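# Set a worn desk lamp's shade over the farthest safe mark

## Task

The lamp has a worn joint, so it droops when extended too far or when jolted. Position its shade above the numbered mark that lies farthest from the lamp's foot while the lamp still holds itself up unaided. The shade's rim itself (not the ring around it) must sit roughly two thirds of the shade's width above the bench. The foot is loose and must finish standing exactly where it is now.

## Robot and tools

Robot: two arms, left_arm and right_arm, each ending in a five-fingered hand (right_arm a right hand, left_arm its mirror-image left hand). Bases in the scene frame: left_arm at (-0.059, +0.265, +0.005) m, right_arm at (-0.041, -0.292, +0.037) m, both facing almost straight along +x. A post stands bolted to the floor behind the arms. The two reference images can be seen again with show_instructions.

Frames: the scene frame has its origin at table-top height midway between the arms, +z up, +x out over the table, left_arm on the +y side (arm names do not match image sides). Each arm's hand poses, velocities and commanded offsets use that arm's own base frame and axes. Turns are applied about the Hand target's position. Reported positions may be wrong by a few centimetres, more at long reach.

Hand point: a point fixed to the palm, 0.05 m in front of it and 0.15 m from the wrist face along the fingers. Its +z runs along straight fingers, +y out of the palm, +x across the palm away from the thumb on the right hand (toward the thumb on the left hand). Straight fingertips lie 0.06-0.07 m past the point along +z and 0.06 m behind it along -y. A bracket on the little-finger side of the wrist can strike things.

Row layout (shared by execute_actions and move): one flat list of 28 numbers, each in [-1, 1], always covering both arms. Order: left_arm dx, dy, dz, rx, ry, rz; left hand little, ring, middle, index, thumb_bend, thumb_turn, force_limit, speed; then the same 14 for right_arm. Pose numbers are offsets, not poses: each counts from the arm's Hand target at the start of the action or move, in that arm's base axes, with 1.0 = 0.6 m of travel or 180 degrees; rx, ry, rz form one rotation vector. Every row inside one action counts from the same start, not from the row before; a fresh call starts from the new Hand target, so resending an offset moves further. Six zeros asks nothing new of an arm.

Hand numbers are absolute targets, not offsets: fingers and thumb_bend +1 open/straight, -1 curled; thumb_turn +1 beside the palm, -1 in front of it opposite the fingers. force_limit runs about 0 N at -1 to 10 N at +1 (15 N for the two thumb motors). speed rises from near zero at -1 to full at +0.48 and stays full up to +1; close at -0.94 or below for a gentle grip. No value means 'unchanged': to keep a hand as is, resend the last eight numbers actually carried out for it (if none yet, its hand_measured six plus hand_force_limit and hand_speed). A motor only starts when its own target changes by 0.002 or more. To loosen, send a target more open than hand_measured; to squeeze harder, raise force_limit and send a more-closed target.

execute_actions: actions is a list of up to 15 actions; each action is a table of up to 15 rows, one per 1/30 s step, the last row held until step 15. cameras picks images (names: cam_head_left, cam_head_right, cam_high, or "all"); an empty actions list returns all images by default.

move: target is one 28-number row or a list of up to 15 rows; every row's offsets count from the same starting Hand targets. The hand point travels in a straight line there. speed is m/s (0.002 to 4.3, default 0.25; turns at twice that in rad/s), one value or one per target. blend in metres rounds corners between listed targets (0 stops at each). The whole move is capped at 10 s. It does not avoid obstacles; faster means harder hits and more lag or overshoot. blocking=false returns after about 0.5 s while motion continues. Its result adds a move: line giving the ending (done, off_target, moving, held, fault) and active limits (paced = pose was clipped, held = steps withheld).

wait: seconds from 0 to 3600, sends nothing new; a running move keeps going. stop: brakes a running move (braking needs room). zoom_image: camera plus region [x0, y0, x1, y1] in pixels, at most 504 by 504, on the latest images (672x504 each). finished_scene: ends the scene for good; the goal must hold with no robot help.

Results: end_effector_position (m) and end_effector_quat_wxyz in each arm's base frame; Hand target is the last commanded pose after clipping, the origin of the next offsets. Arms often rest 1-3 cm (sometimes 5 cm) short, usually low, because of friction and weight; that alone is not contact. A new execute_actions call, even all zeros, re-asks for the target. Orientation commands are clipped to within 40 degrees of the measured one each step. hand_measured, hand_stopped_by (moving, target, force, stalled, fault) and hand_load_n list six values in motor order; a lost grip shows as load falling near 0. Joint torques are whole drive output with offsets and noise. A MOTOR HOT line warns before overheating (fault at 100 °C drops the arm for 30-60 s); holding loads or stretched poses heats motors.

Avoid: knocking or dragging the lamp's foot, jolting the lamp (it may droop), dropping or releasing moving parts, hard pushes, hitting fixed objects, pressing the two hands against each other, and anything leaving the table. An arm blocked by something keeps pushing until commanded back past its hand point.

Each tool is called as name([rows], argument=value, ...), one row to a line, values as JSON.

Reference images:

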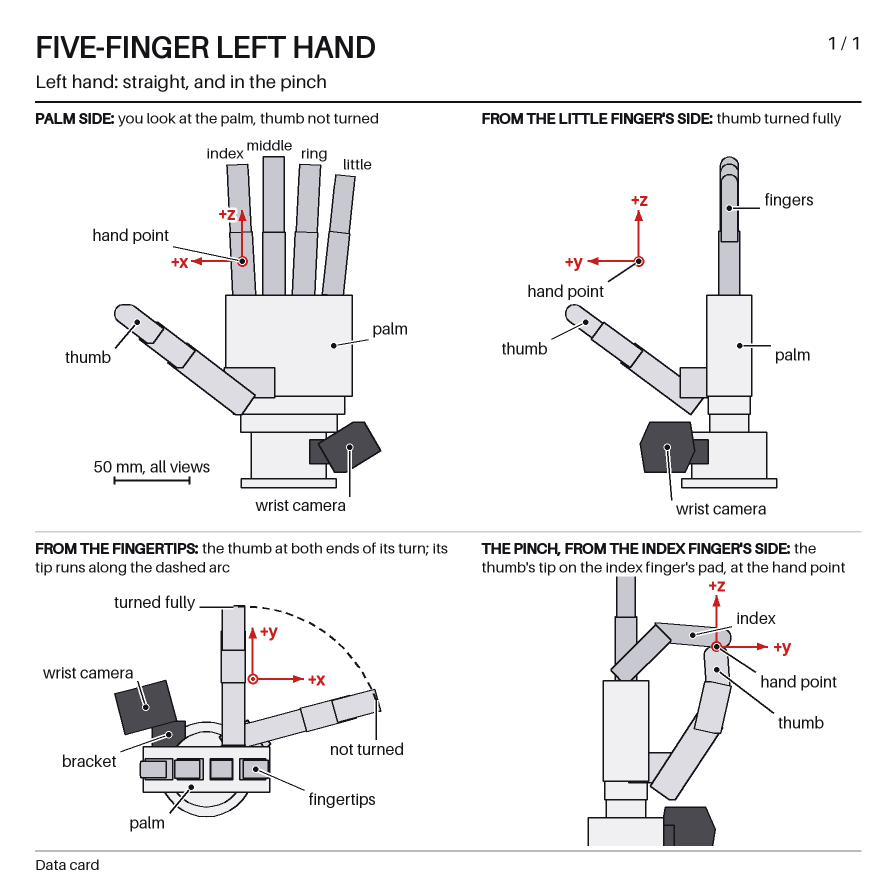

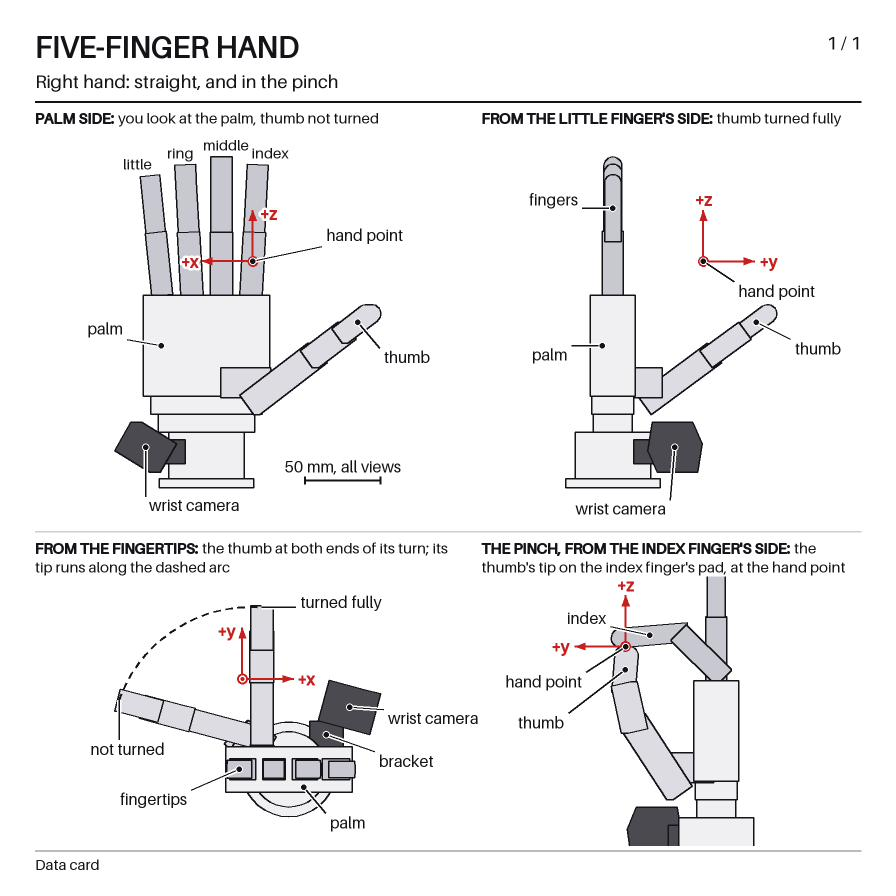

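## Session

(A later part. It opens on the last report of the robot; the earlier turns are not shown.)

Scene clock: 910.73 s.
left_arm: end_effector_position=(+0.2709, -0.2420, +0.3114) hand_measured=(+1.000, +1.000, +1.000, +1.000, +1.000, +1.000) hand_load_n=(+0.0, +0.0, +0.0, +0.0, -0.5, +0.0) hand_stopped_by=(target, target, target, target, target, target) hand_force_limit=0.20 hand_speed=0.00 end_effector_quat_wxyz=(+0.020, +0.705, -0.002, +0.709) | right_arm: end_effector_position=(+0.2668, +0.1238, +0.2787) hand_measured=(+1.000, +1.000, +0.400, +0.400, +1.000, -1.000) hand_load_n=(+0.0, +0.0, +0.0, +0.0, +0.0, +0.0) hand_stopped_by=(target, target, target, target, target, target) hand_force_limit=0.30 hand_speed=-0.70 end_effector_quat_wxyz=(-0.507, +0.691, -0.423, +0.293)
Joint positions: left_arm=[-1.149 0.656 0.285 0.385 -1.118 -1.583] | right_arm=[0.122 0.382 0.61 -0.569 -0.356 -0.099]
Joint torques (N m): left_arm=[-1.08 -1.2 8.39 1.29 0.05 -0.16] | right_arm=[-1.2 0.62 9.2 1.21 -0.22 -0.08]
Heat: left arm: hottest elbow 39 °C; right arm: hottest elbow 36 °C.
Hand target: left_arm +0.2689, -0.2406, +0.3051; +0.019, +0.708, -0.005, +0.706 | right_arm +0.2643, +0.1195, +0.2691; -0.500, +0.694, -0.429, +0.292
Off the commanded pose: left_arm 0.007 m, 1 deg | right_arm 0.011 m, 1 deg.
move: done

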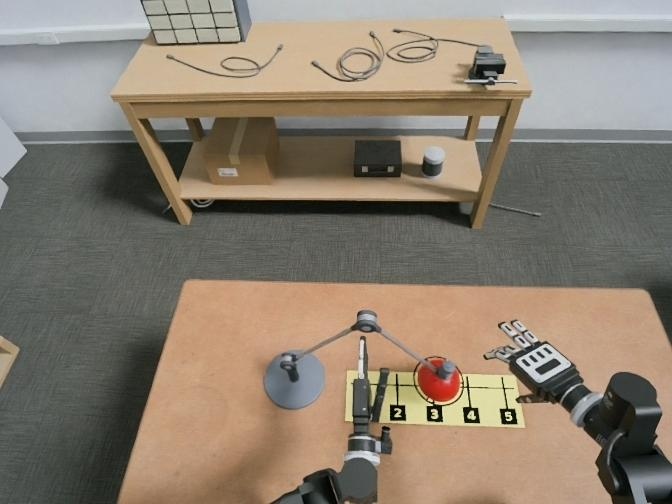

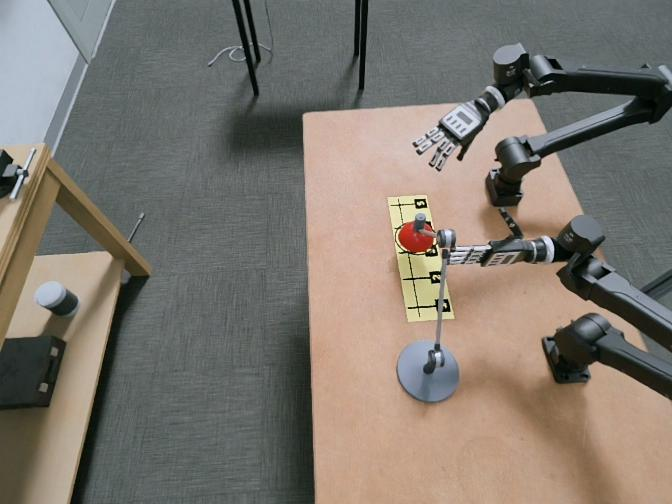

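move([
  [0,0,0,0,0,0,1,1,1,1,1,1,0.2,0.0,0.122,0.172,-0.08,0,0,0,1,1,0.4,0.4,1,-1,0.3,-0.7],
  [-0.05,0.0,0.02,0,0,0,1,1,1,1,1,1,0.2,0.0,0.122,0.172,-0.17,0,0,0,1,1,0.4,0.4,1,-1,0.3,-0.7],
], speed=0.08, cameras=["cam_head_left","cam_high"])

zoom_image(camera="cam_head_left", region=[400, 330, 490, 420])

zoom_image(camera="cam_high", region=[360, 160, 480, 280])

Scene clock: 919.80 s.
left_arm: end_effector_position=(+0.2401, -0.2412, +0.3150) hand_measured=(+1.000, +1.000, +1.000, +1.000, +1.000, +1.000) hand_load_n=(+0.0, +0.0, +0.0, +0.0, +0.0, +0.0) hand_stopped_by=(target, target, target, target, target, target) hand_force_limit=0.20 hand_speed=0.00 end_effector_quat_wxyz=(+0.015, +0.707, -0.007, +0.707) | right_arm: end_effector_position=(+0.3403, +0.2183, +0.1736) hand_measured=(+1.000, +1.000, +0.400, +0.400, +1.000, -1.000) hand_load_n=(+0.0, +0.0, +0.0, +0.0, +0.0, +0.0) hand_stopped_by=(target, target, target, target, target, target) hand_force_limit=0.30 hand_speed=-0.70 end_effector_quat_wxyz=(-0.498, +0.692, -0.429, +0.296)
Joint positions: left_arm=[-1.302 0.579 0.285 0.291 -1.271 -1.584] | right_arm=[0.502 0.814 0.454 0.027 0.021 0.026]
Joint torques (N m): left_arm=[-1.03 0.03 9.28 1.28 -0.04 -0.12] | right_arm=[1.03 -1.61 9.22 2.62 0.11 0.09]
Heat: left arm: hottest elbow 39 °C; right arm: hottest elbow 36 °C.
Hand target: left_arm +0.2388, -0.2406, +0.3170; +0.019, +0.708, -0.005, +0.706 | right_arm +0.3375, +0.2227, +0.1672; -0.500, +0.694, -0.429, +0.292
Off the commanded pose: left_arm 0.002 m, 1 deg | right_arm 0.008 m, 1 deg.
move: done

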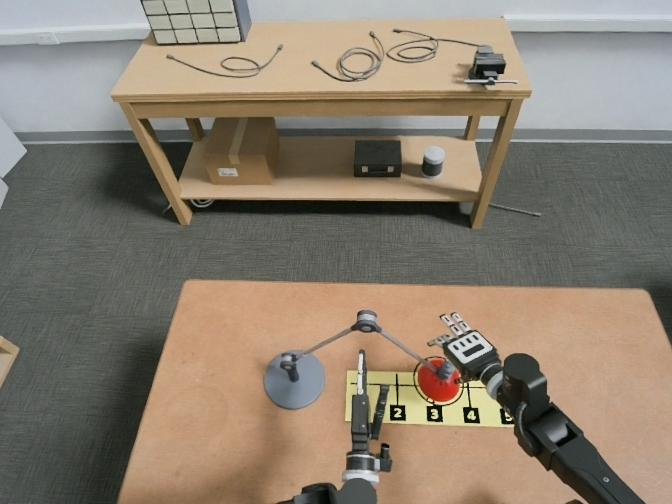

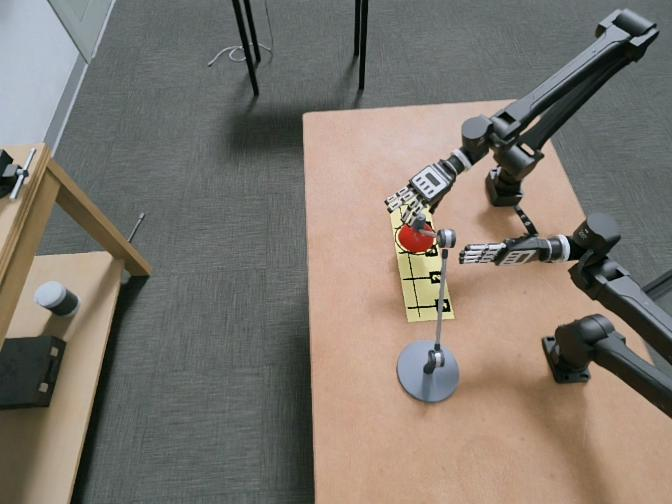

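Scaled by 5.600 from the camera's image (finer frame: 960x720).

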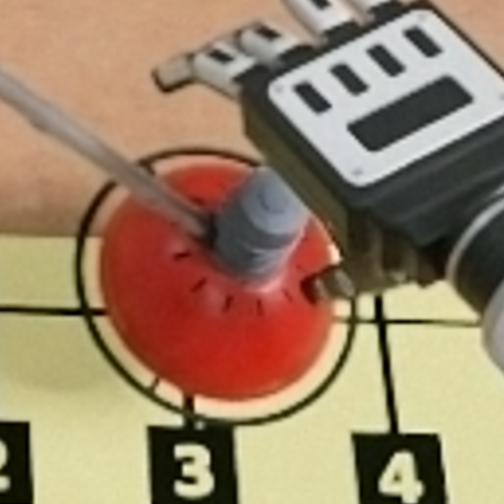

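Scaled by 4.200 from the camera's image (finer frame: 960x720).

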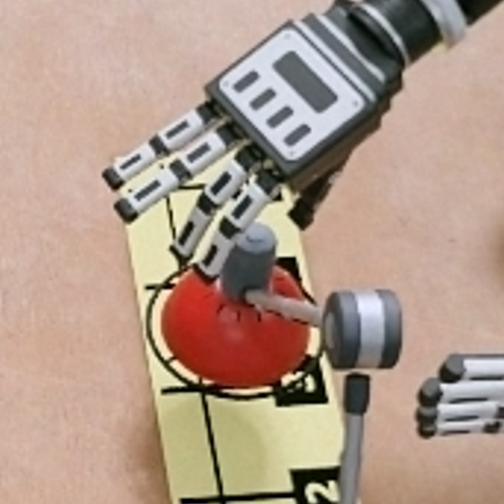

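move([
  [0,0.0,0.0,0,0,0,1,1,1,1,1,1,0.2,0.0,-0.005,0.0,-0.09,0,0,0,1,1,0.4,0.4,1,-1,0.3,-0.7],
], speed=0.04, cameras=["cam_head_left","cam_high"])

zoom_image(camera="cam_head_left", region=[400, 330, 490, 420])

zoom_image(camera="cam_high", region=[360, 160, 480, 280])

Scene clock: 922.03 s.
left_arm: end_effector_position=(+0.2401, -0.2412, +0.3151) hand_measured=(+1.000, +1.000, +1.000, +1.000, +1.000, +1.000) hand_load_n=(+0.0, +0.0, +0.0, +0.0, +0.0, +0.0) hand_stopped_by=(target, target, target, target, target, target) hand_force_limit=0.20 hand_speed=0.00 end_effector_quat_wxyz=(+0.015, +0.707, -0.007, +0.707) | right_arm: end_effector_position=(+0.3395, +0.2183, +0.1203) hand_measured=(+1.000, +1.000, +0.400, +0.400, +1.000, -1.000) hand_load_n=(+0.0, +0.0, +0.0, +0.0, +0.0, +0.0) hand_stopped_by=(target, target, target, target, target, target) hand_force_limit=0.30 hand_speed=-0.70 end_effector_quat_wxyz=(-0.499, +0.691, -0.430, +0.297)
Joint positions: left_arm=[-1.302 0.579 0.285 0.291 -1.271 -1.585] | right_arm=[0.505 0.926 0.344 0.251 0.027 0.028]
Joint torques (N m): left_arm=[-1.08 0.26 9.62 1.13 -0.06 -0.16] | right_arm=[1.14 -1.67 8.06 2.52 0.04 0.15]
Heat: left arm: hottest elbow 39 °C; right arm: hottest elbow 36 °C.
Hand target: left_arm +0.2388, -0.2406, +0.3170; +0.019, +0.708, -0.005, +0.706 | right_arm +0.3345, +0.2227, +0.1132; -0.500, +0.694, -0.429, +0.292
Off the commanded pose: left_arm 0.002 m, 1 deg | right_arm 0.010 m, 1 deg.
move: done

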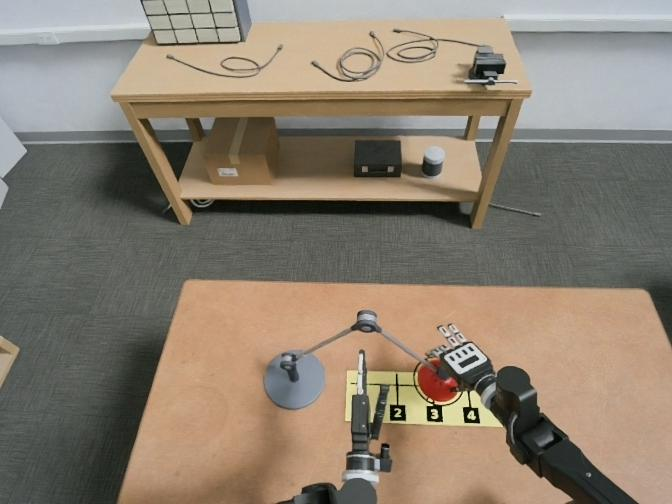

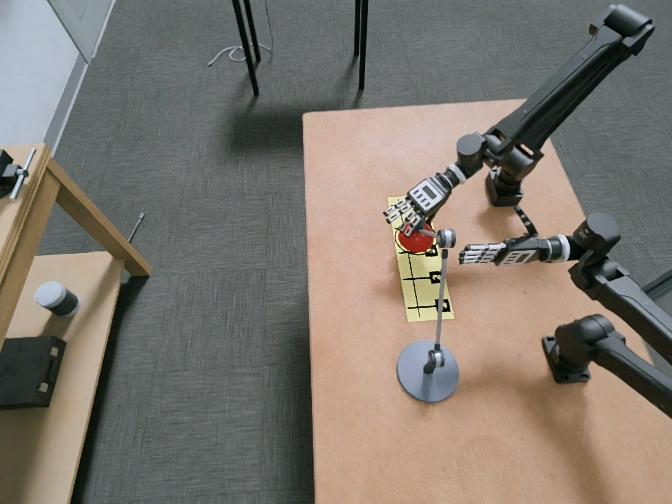

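Scaled by 5.600 from the camera's image (finer frame: 960x720).

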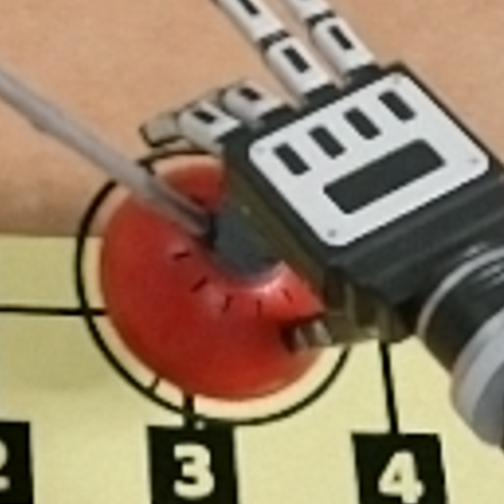

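Scaled by 4.200 from the camera's image (finer frame: 960x720).

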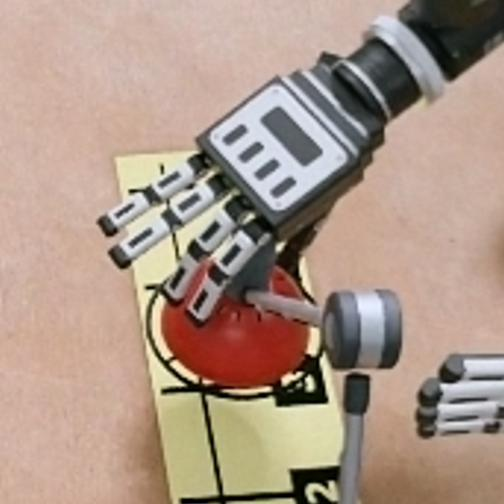

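move([
  [0,0.0,0.0,0,0,0,1,1,1,1,1,1,0.2,0.0,0,0.0,0,0,0,0,1,1,-0.1,-0.1,0.0,-1,0.3,-0.85],
  [0,0.0,0.0,0,0,0,1,1,1,1,1,1,0.2,0.0,0,0.0,0,0,0,0,1,1,-0.4,-0.4,-0.2,-1,0.4,-0.85],
], speed=0.04, cameras=["cam_head_left","cam_high"])

zoom_image(camera="cam_head_left", region=[400, 330, 490, 420])

zoom_image(camera="cam_high", region=[370, 310, 490, 430])

Scene clock: 925.07 s.
left_arm: end_effector_position=(+0.2401, -0.2412, +0.3151) hand_measured=(+1.000, +1.000, +1.000, +1.000, +1.000, +1.000) hand_load_n=(+0.0, +0.0, +0.0, +0.0, +0.0, +0.0) hand_stopped_by=(target, target, target, target, target, target) hand_force_limit=0.20 hand_speed=0.00 end_effector_quat_wxyz=(+0.015, +0.707, -0.007, +0.707) | right_arm: end_effector_position=(+0.3401, +0.2170, +0.1196) hand_measured=(+1.000, +1.000, -0.110, -0.124, +0.590, -1.000) hand_load_n=(+0.0, +0.0, +5.5, +11.0, +12.0, +5.0) hand_stopped_by=(target, target, force, force, force, target) hand_force_limit=0.40 hand_speed=-0.85 end_effector_quat_wxyz=(-0.498, +0.689, -0.432, +0.300)
Joint positions: left_arm=[-1.302 0.579 0.285 0.291 -1.271 -1.585] | right_arm=[0.505 0.926 0.341 0.254 0.035 0.03]
Joint torques (N m): left_arm=[-1.32 -0.15 9.65 1.24 -0.07 -0.15] | right_arm=[0.15 -0.79 8.29 2.48 -0.23 0.04]
Heat: left arm: hottest elbow 38 °C; right arm: hottest elbow 36 °C.
Hand target: left_arm +0.2388, -0.2406, +0.3170; +0.019, +0.708, -0.005, +0.706 | right_arm +0.3346, +0.2226, +0.1132; -0.500, +0.694, -0.429, +0.292
Off the commanded pose: left_arm 0.002 m, 1 deg | right_arm 0.010 m, 1 deg.
move: done

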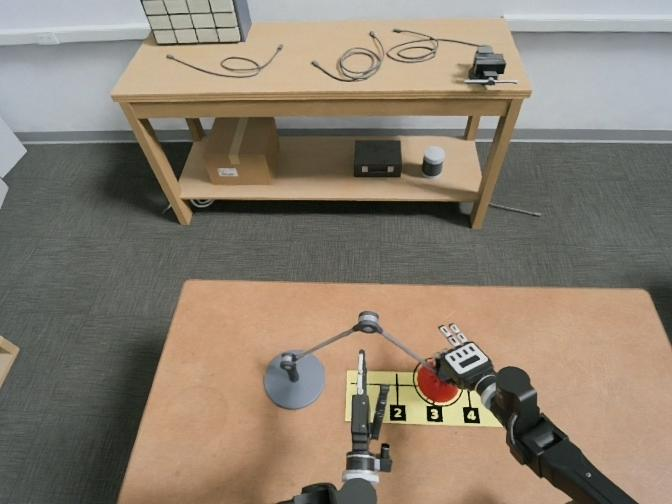

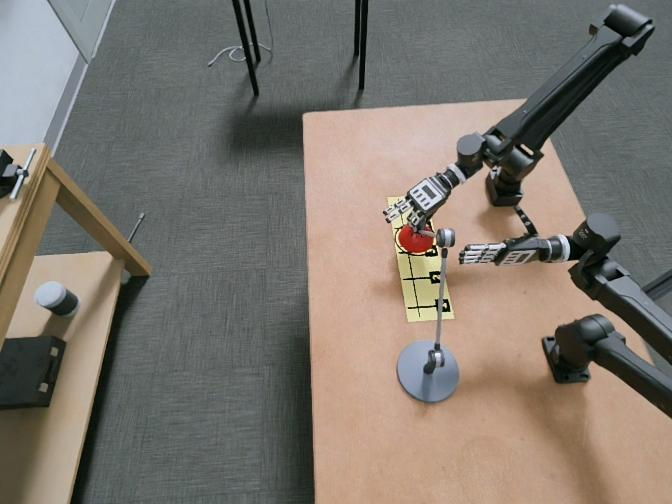

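Scaled by 5.600 from the camera's image (finer frame: 960x720).

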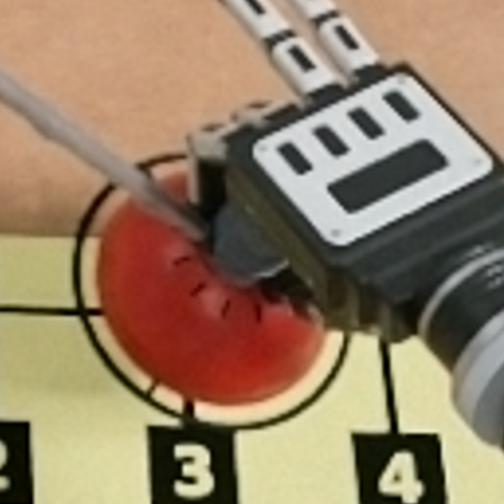

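Scaled by 4.200 from the camera's image (finer frame: 960x720).

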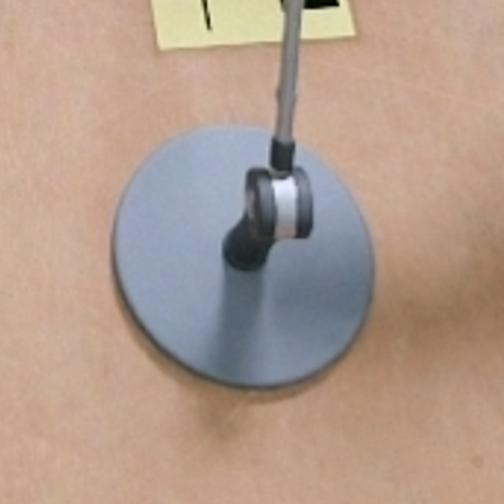

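move([
  [0,0.0,0.0,0,0,0,1,1,1,1,1,1,0.2,0.0,0.02,0.0,0.07,0,0,0,1,1,-0.4,-0.4,-0.2,-1,0.4,-0.85],
  [0,0.0,0.0,0,0,0,1,1,1,1,1,1,0.2,0.0,0.035,0.0,0.1,0,0,0,1,1,-0.4,-0.4,-0.2,-1,0.4,-0.85],
], speed=0.02, blend=0.005, cameras=["cam_head_left","cam_high"])

zoom_image(camera="cam_head_left", region=[400, 330, 490, 420])

zoom_image(camera="cam_high", region=[370, 310, 490, 430])

Scene clock: 929.07 s.
left_arm: end_effector_position=(+0.2401, -0.2412, +0.3151) hand_measured=(+1.000, +1.000, +1.000, +1.000, +1.000, +1.000) hand_load_n=(+0.0, +0.0, +0.0, +0.0, +0.0, +0.0) hand_stopped_by=(target, target, target, target, target, target) hand_force_limit=0.20 hand_speed=0.00 end_effector_quat_wxyz=(+0.015, +0.707, -0.007, +0.707) | right_arm: end_effector_position=(+0.3289, +0.2155, +0.1214) hand_measured=(+1.000, +1.000, -0.110, -0.124, +0.592, -1.000) hand_load_n=(+0.0, +0.0, +0.5, +8.5, +8.5, +0.0) hand_stopped_by=(target, target, force, force, force, target) hand_force_limit=0.40 hand_speed=-0.85 end_effector_quat_wxyz=(-0.465, +0.721, -0.439, +0.268)
Joint positions: left_arm=[-1.302 0.579 0.285 0.291 -1.271 -1.585] | right_arm=[0.497 0.891 0.404 0.049 -0.004 0.023]
Joint torques (N m): left_arm=[-1.73 -0.5 9.57 1.17 -0.08 -0.13] | right_arm=[-1.26 -4.48 15.86 1.98 -0.15 -0.02]
Heat: left arm: hottest elbow 38 °C; right arm: hottest elbow 36 °C.
Hand target: left_arm +0.2388, -0.2406, +0.3170; +0.019, +0.708, -0.005, +0.706 | right_arm +0.3556, +0.2227, +0.1732; -0.500, +0.694, -0.429, +0.292
Off the commanded pose: left_arm 0.002 m, 1 deg | right_arm 0.059 m, 6 deg.
move: off_target (right_arm)

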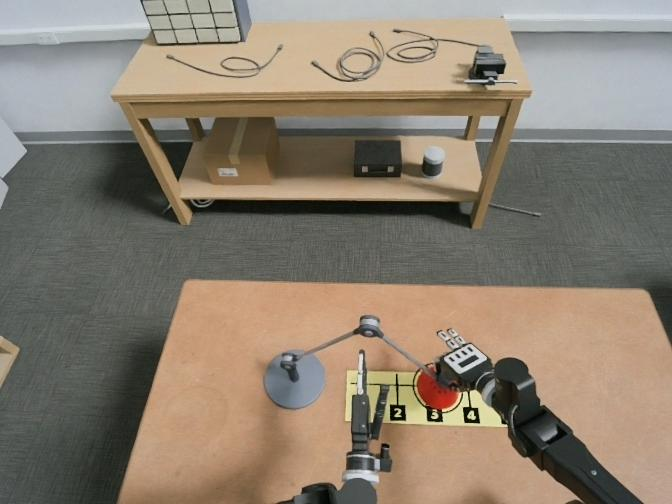

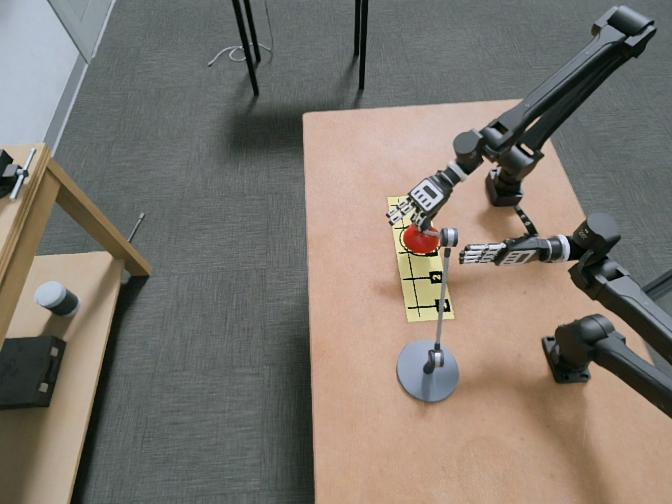

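Scaled by 5.600 from the camera's image (finer frame: 960x720).

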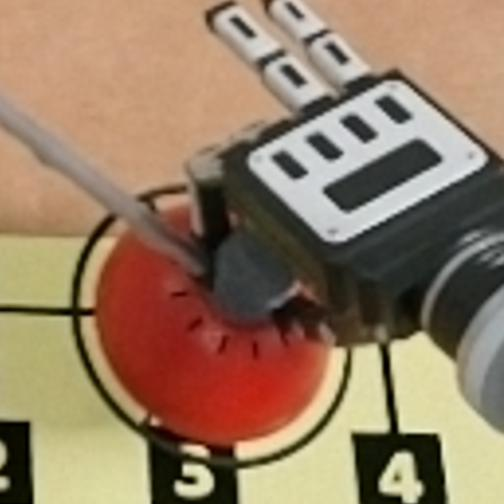

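Scaled by 4.200 from the camera's image (finer frame: 960x720).

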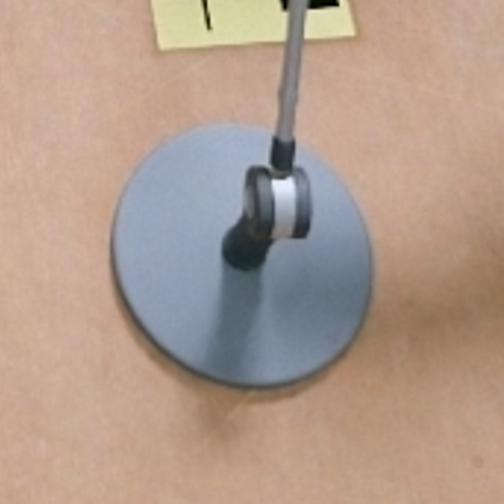

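move([
  [0,0.0,0.0,0,0,0,1,1,1,1,1,1,0.2,0.0,0.04,0.0,0.03,0,0,0,1,1,-0.4,-0.4,-0.2,-1,0.4,-0.85],
], speed=0.02, cameras=["cam_head_left"])

zoom_image(camera="cam_head_left", region=[400, 330, 490, 420])

Scene clock: 931.23 s.
left_arm: end_effector_position=(+0.2401, -0.2412, +0.3151) hand_measured=(+1.000, +1.000, +1.000, +1.000, +1.000, +1.000) hand_load_n=(+0.0, +0.0, +0.0, +0.0, +0.0, +0.0) hand_stopped_by=(target, target, target, target, target, target) hand_force_limit=0.20 hand_speed=0.00 end_effector_quat_wxyz=(+0.015, +0.707, -0.007, +0.707) | right_arm: end_effector_position=(+0.3498, +0.2134, +0.1437) hand_measured=(+1.000, +1.000, -0.110, -0.124, +0.592, -1.000) hand_load_n=(+0.0, +0.0, +1.5, +6.5, +10.0, -0.5) hand_stopped_by=(target, target, force, force, force, target) hand_force_limit=0.40 hand_speed=-0.85 end_effector_quat_wxyz=(-0.469, +0.718, -0.438, +0.271)
Joint positions: left_arm=[-1.302 0.579 0.285 0.291 -1.271 -1.585] | right_arm=[0.453 0.914 0.473 0.014 -0.043 0.005]
Joint torques (N m): left_arm=[-0.97 0.09 9.42 1.13 -0.03 -0.17] | right_arm=[-1.55 -3.37 16.65 1.98 -0.19 0.03]
Heat: left arm: hottest elbow 38 °C; right arm: hottest elbow 37 °C.
Hand target: left_arm +0.2388, -0.2406, +0.3170; +0.019, +0.708, -0.005, +0.706 | right_arm +0.3796, +0.2228, +0.1913; -0.500, +0.694, -0.429, +0.292
Off the commanded pose: left_arm 0.002 m, 1 deg | right_arm 0.057 m, 5 deg.
move: off_target (right_arm)

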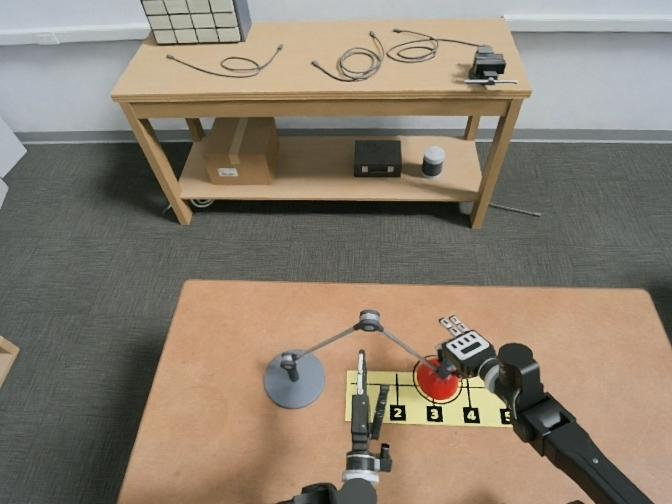

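Scaled by 5.600 from the camera's image (finer frame: 960x720).

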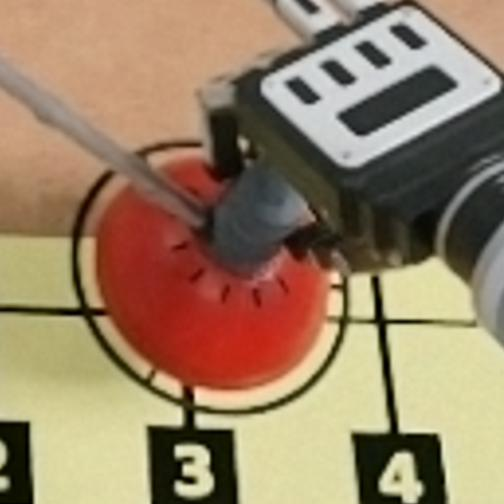

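move([
  [0,0.0,0.0,0,0,0,1,1,1,1,1,1,0.2,0.0,-0.05,0.0,-0.075,0,0,0,1,1,-0.4,-0.4,-0.2,-1,0.4,-0.85],
  [0,0.0,0.0,0,0,0,1,1,1,1,1,1,0.2,0.0,-0.05,0.0,-0.075,0,0,0,1,1,0.1,0.1,1,-1,0.4,-0.85],
], speed=0.02, cameras=["cam_head_left","cam_high"])

zoom_image(camera="cam_head_left", region=[400, 330, 490, 420])

zoom_image(camera="cam_high", region=[360, 160, 480, 280])

Scene clock: 937.30 s.
left_arm: end_effector_position=(+0.2401, -0.2412, +0.3151) hand_measured=(+1.000, +1.000, +1.000, +1.000, +1.000, +1.000) hand_load_n=(+0.0, +0.0, +0.0, +0.0, +0.0, +0.0) hand_stopped_by=(target, target, target, target, target, target) hand_force_limit=0.20 hand_speed=0.00 end_effector_quat_wxyz=(+0.015, +0.707, -0.007, +0.707) | right_arm: end_effector_position=(+0.3541, +0.2178, +0.1467) hand_measured=(+1.000, +1.000, +0.100, +0.100, +1.000, -1.000) hand_load_n=(+0.0, +0.0, +0.0, +0.0, +0.0, +0.0) hand_stopped_by=(target, target, target, target, target, target) hand_force_limit=0.40 hand_speed=-0.85 end_effector_quat_wxyz=(-0.492, +0.695, -0.433, +0.295)
Joint positions: left_arm=[-1.302 0.579 0.285 0.291 -1.271 -1.585] | right_arm=[0.477 0.914 0.431 0.135 0.002 0.019]
Joint torques (N m): left_arm=[-1.55 -0.15 9.44 1.43 -0.02 -0.09] | right_arm=[1.2 -3.37 8.57 2.5 -0.02 0.03]
Heat: left arm: hottest elbow 38 °C; right arm: hottest elbow 37 °C.
Hand target: left_arm +0.2388, -0.2406, +0.3170; +0.019, +0.708, -0.005, +0.706 | right_arm +0.3496, +0.2227, +0.1462; -0.500, +0.694, -0.429, +0.292
Off the commanded pose: left_arm 0.002 m, 1 deg | right_arm 0.007 m, 1 deg.
move: done; target 2's new numbers were sent with right_arm's hand 0.013 m and 2 deg from that target

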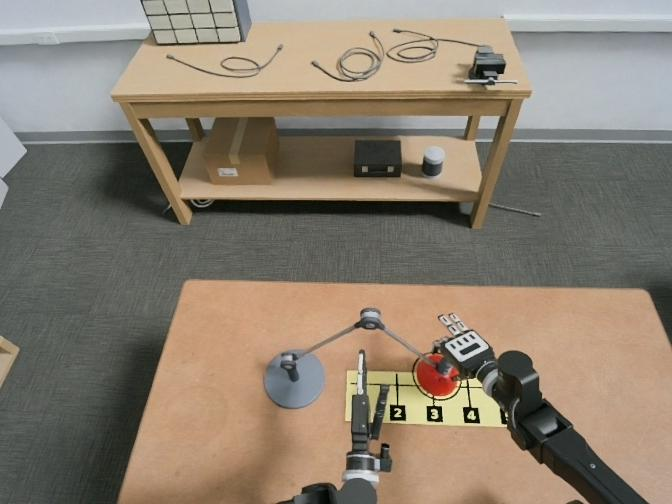

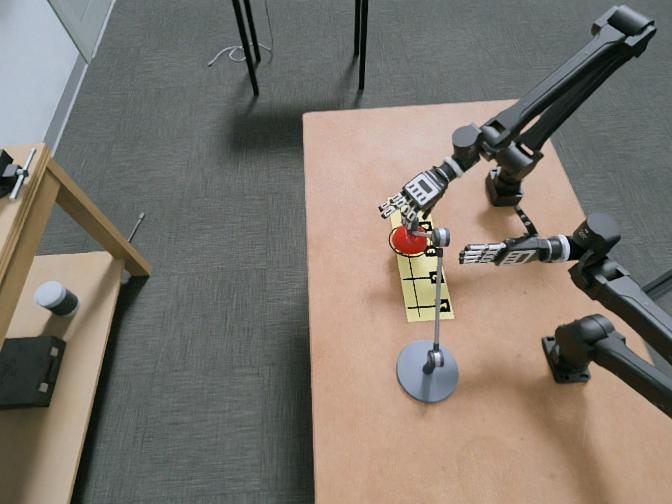

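Scaled by 5.600 from the camera's image (finer frame: 960x720).

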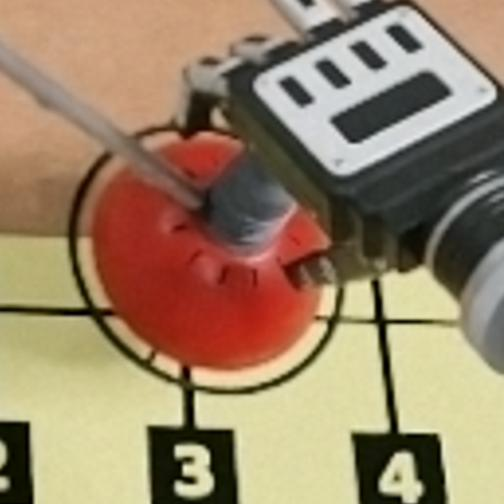

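Scaled by 4.200 from the camera's image (finer frame: 960x720).

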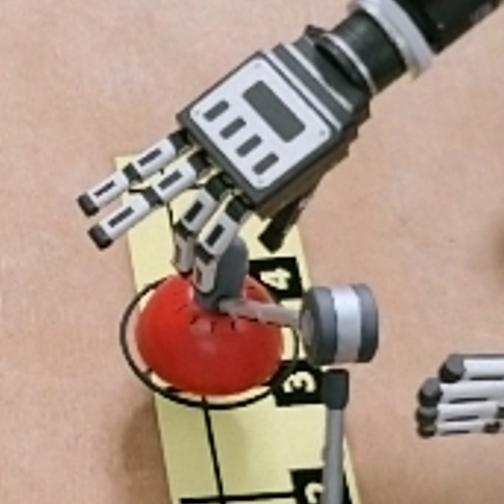

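zoom_image(camera="cam_head_left", region=[320, 270, 420, 370])

zoom_image(camera="cam_high", region=[385, 205, 485, 265])

Scaled by 5.040 from the camera's image (finer frame: 960x720).

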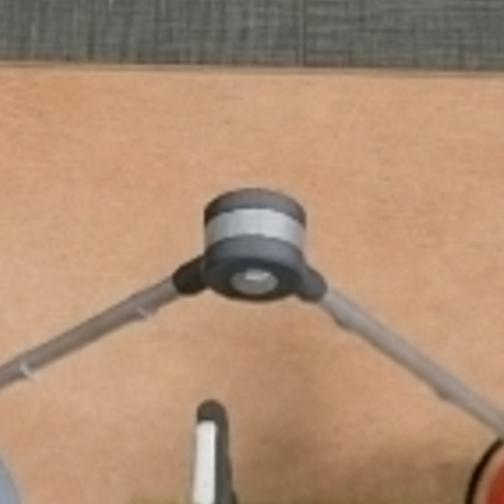

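Scaled by 5.040 from the camera's image (finer frame: 960x720).

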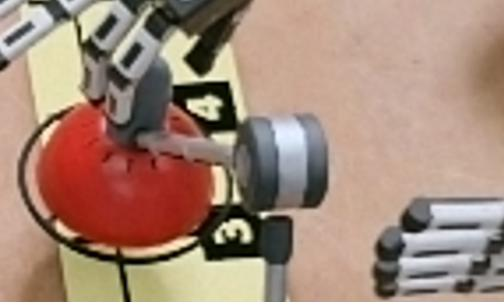

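move([
  [0,0.0,0.0,0,0,0,1,1,1,1,1,1,0.2,0.0,0,0.0,0,0,0,0,1,1,0.4,0.4,1,-1,0.4,-0.5],
  [0,0.0,0.0,0,0,0,1,1,1,1,1,1,0.2,0.0,-0.006,0.02,-0.0,0,0,0,1,1,0.4,0.4,1,-1,0.4,-0.5],
  [0,0.0,0.0,0,0,0,1,1,1,1,1,1,0.2,0.0,-0.006,0.02,-0.055,0,0,0,1,1,0.4,0.4,1,-1,0.4,-0.5],
], speed=0.03, cameras=["cam_head_left","cam_high"])

zoom_image(camera="cam_head_left", region=[400, 330, 490, 420])

zoom_image(camera="cam_high", region=[360, 160, 480, 280])

Scene clock: 941.60 s.
left_arm: end_effector_position=(+0.2401, -0.2412, +0.3151) hand_measured=(+1.000, +1.000, +1.000, +1.000, +1.000, +1.000) hand_load_n=(+0.0, +0.0, +0.0, +0.0, +0.0, +0.0) hand_stopped_by=(target, target, target, target, target, target) hand_force_limit=0.20 hand_speed=0.00 end_effector_quat_wxyz=(+0.015, +0.707, -0.007, +0.707) | right_arm: end_effector_position=(+0.3508, +0.2310, +0.1211) hand_measured=(+1.000, +1.000, +0.400, +0.400, +1.000, -1.000) hand_load_n=(+0.0, +0.0, +0.0, +0.0, +0.0, +0.0) hand_stopped_by=(target, target, target, target, target, target) hand_force_limit=0.40 hand_speed=-0.50 end_effector_quat_wxyz=(-0.500, +0.691, -0.429, +0.297)
Joint positions: left_arm=[-1.302 0.579 0.285 0.291 -1.271 -1.585] | right_arm=[0.526 0.991 0.377 0.284 0.045 0.034]
Joint torques (N m): left_arm=[-1.9 0.21 9.5 1.1 -0.05 -0.17] | right_arm=[0.03 -2.9 7.91 2.63 0.04 0.07]
Heat: left arm: hottest elbow 38 °C; right arm: hottest elbow 37 °C.
Hand target: left_arm +0.2388, -0.2406, +0.3170; +0.019, +0.708, -0.005, +0.706 | right_arm +0.3459, +0.2347, +0.1132; -0.500, +0.694, -0.429, +0.292
Off the commanded pose: left_arm 0.002 m, 1 deg | right_arm 0.010 m, 1 deg.
move: done

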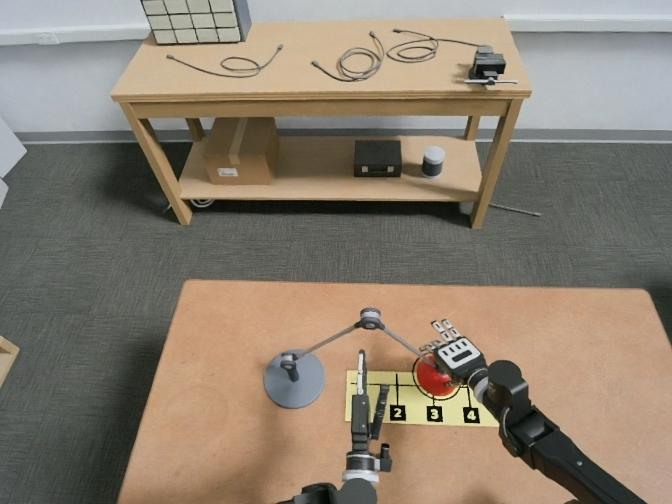

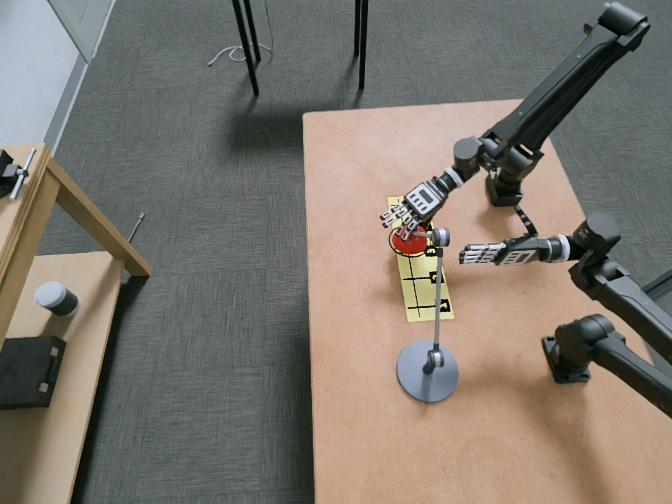

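Scaled by 5.600 from the camera's image (finer frame: 960x720).

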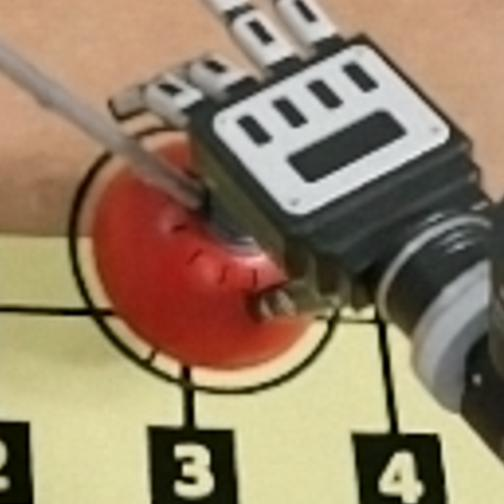

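Scaled by 4.200 from the camera's image (finer frame: 960x720).

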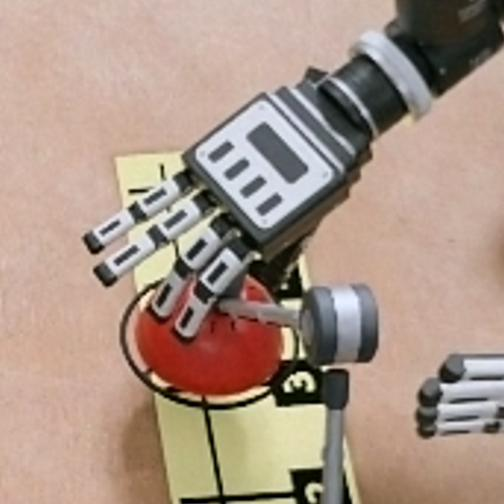

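execute_actions(actions=[])

Scene clock: 943.30 s.
left_arm: end_effector_position=(+0.2401, -0.2412, +0.3151) hand_measured=(+1.000, +1.000, +1.000, +1.000, +1.000, +1.000) hand_load_n=(+0.0, +0.0, +0.0, +0.0, +0.0, +0.0) hand_stopped_by=(target, target, target, target, target, target) hand_force_limit=0.20 hand_speed=0.00 end_effector_quat_wxyz=(+0.015, +0.707, -0.007, +0.707) | right_arm: end_effector_position=(+0.3508, +0.2310, +0.1212) hand_measured=(+1.000, +1.000, +0.400, +0.400, +1.000, -1.000) hand_load_n=(+0.0, +0.0, +0.0, -0.5, +0.0, +0.0) hand_stopped_by=(target, target, target, target, target, target) hand_force_limit=0.40 hand_speed=-0.50 end_effector_quat_wxyz=(-0.500, +0.691, -0.429, +0.297)
Joint positions: left_arm=[-1.302 0.579 0.285 0.291 -1.271 -1.585] | right_arm=[0.526 0.991 0.377 0.285 0.045 0.034]
Joint velocities: within noise
Joint torques (N m): left_arm=[-0.79 -0.26 9.43 1.14 -0.02 -0.11] | right_arm=[0.85 -1.79 8.06 2.24 0.05 -0.01]
Motor temperatures (°C): left_arm=[27 29 38 28 32 29] | right_arm=[31 32 37 28 32 29]
Heat: left arm: hottest elbow 38 °C; right arm: hottest elbow 37 °C.
Hand target: left_arm +0.2388, -0.2406, +0.3170; +0.019, +0.708, -0.005, +0.706 | right_arm +0.3460, +0.2347, +0.1133; -0.500, +0.694, -0.429, +0.292
Off the commanded pose: left_arm 0.002 m, 1 deg | right_arm 0.010 m, 1 deg.

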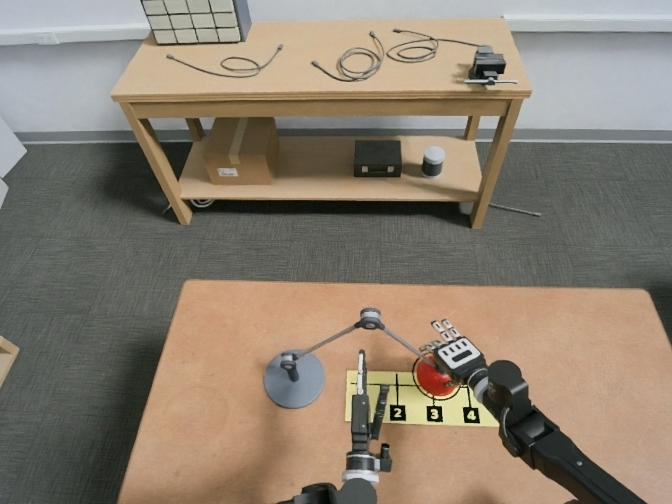

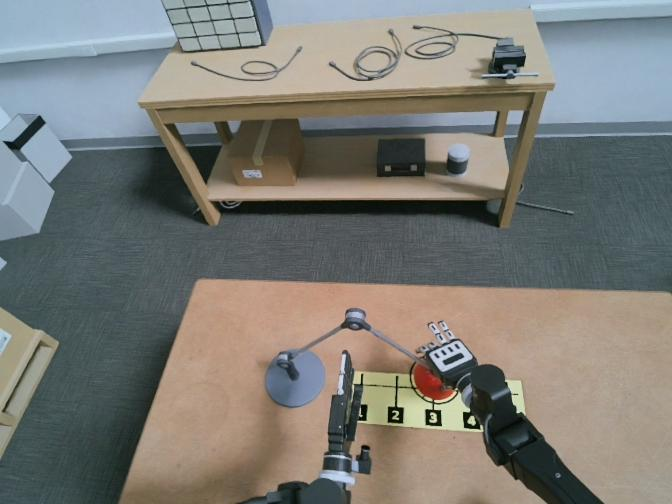

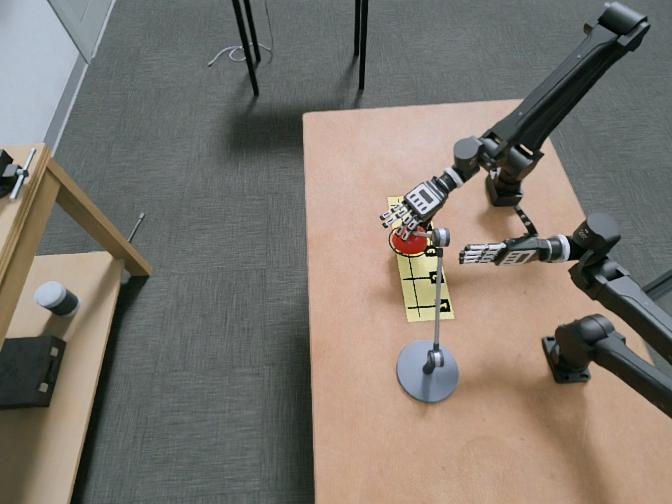

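execute_actions([
  [[0,0,0,0,0,0,1,1,1,1,1,1,0.2,0.0,0,0,0,0,0,0,1,1,-0.1,-0.2,0.3,-1,0.3,-0.85]],
  [[0,0,0,0,0,0,1,1,1,1,1,1,0.2,0.0,0,0,0,0,0,0,1,1,-0.1,-0.2,0.3,-1,0.3,-0.85]],
])

wait(seconds=4)

Scene clock: 945.23 s.
left_arm: end_effector_position=(+0.2401, -0.2412, +0.3151) hand_measured=(+1.000, +1.000, +1.000, +1.000, +1.000, +1.000) hand_load_n=(+0.0, +0.0, +0.0, +0.0, +0.0, +0.0) hand_stopped_by=(target, target, target, target, target, target) hand_force_limit=0.20 hand_speed=0.00 end_effector_quat_wxyz=(+0.015, +0.707, -0.007, +0.707) | right_arm: end_effector_position=(+0.3510, +0.2312, +0.1210) hand_measured=(+1.000, +1.000, -0.100, -0.126, +0.698, -1.000) hand_load_n=(+0.0, +0.0, +0.0, +10.0, +9.0, +1.0) hand_stopped_by=(target, target, target, force, force, target) hand_force_limit=0.30 hand_speed=-0.85 end_effector_quat_wxyz=(-0.501, +0.689, -0.432, +0.296)
Joint positions: left_arm=[-1.302 0.579 0.285 0.291 -1.271 -1.585] | right_arm=[0.526 0.993 0.377 0.287 0.047 0.042]
Joint torques (N m): left_arm=[-1.32 -0.21 9.47 1.31 -0.06 -0.14] | right_arm=[-0.32 -2.2 7.91 2.47 0 -0.01]
Heat: left arm: hottest elbow 38 °C; right arm: hottest elbow 37 °C.
Hand target: left_arm +0.2388, -0.2406, +0.3170; +0.019, +0.708, -0.005, +0.706 | right_arm +0.3460, +0.2347, +0.1133; -0.500, +0.694, -0.429, +0.292
Off the commanded pose: left_arm 0.002 m, 1 deg | right_arm 0.010 m, 1 deg.
Step readings (end_effector_position of left_arm | right_arm):
0: (+0.2401, -0.2412, +0.3151) | (+0.3508, +0.2310, +0.1212)
1: (+0.2401, -0.2412, +0.3151) | (+0.3508, +0.2310, +0.1212)
2: (+0.2401, -0.2412, +0.3151) | (+0.3508, +0.2310, +0.1212)
4: (+0.2401, -0.2412, +0.3151) | (+0.3508, +0.2310, +0.1212)
8: (+0.2401, -0.2412, +0.3151) | (+0.3508, +0.2310, +0.1212)
15: (+0.2401, -0.2412, +0.3151) | (+0.3508, +0.2310, +0.1212)
16: (+0.2401, -0.2412, +0.3151) | (+0.3508, +0.2310, +0.1212)
17: (+0.2401, -0.2412, +0.3151) | (+0.3508, +0.2310, +0.1212)
19: (+0.2401, -0.2412, +0.3151) | (+0.3508, +0.2310, +0.1212)
23: (+0.2401, -0.2412, +0.3151) | (+0.3508, +0.2310, +0.1212)
30: (+0.2401, -0.2412, +0.3151) | (+0.3508, +0.2310, +0.1212)

Scene clock: 949.23 s.
left_arm: end_effector_position=(+0.2401, -0.2412, +0.3151) hand_measured=(+1.000, +1.000, +1.000, +1.000, +1.000, +1.000) hand_load_n=(+0.0, +0.0, +0.0, +0.0, -0.5, +0.0) hand_stopped_by=(target, target, target, target, target, target) hand_force_limit=0.20 hand_speed=0.00 end_effector_quat_wxyz=(+0.015, +0.707, -0.007, +0.707) | right_arm: end_effector_position=(+0.3511, +0.2311, +0.1210) hand_measured=(+1.000, +1.000, -0.100, -0.126, +0.698, -1.000) hand_load_n=(+0.0, +0.0, +0.0, +10.5, +9.0, +1.0) hand_stopped_by=(target, target, target, force, force, target) hand_force_limit=0.30 hand_speed=-0.85 end_effector_quat_wxyz=(-0.501, +0.689, -0.432, +0.296)
Joint positions: left_arm=[-1.302 0.579 0.285 0.291 -1.271 -1.585] | right_arm=[0.526 0.993 0.377 0.287 0.048 0.042]
Joint torques (N m): left_arm=[-1.14 -0.15 9.5 1.36 -0.05 -0.12] | right_arm=[1.2 -1.79 7.86 2.33 0.01 -0.04]
Heat: left arm: hottest elbow 38 °C; right arm: hottest elbow 37 °C.
Hand target: left_arm +0.2388, -0.2406, +0.3170; +0.019, +0.708, -0.005, +0.706 | right_arm +0.3461, +0.2346, +0.1133; -0.500, +0.694, -0.429, +0.292
Off the commanded pose: left_arm 0.002 m, 1 deg | right_arm 0.010 m, 1 deg.
wait: 4.00 s; at rest by 0.17 s


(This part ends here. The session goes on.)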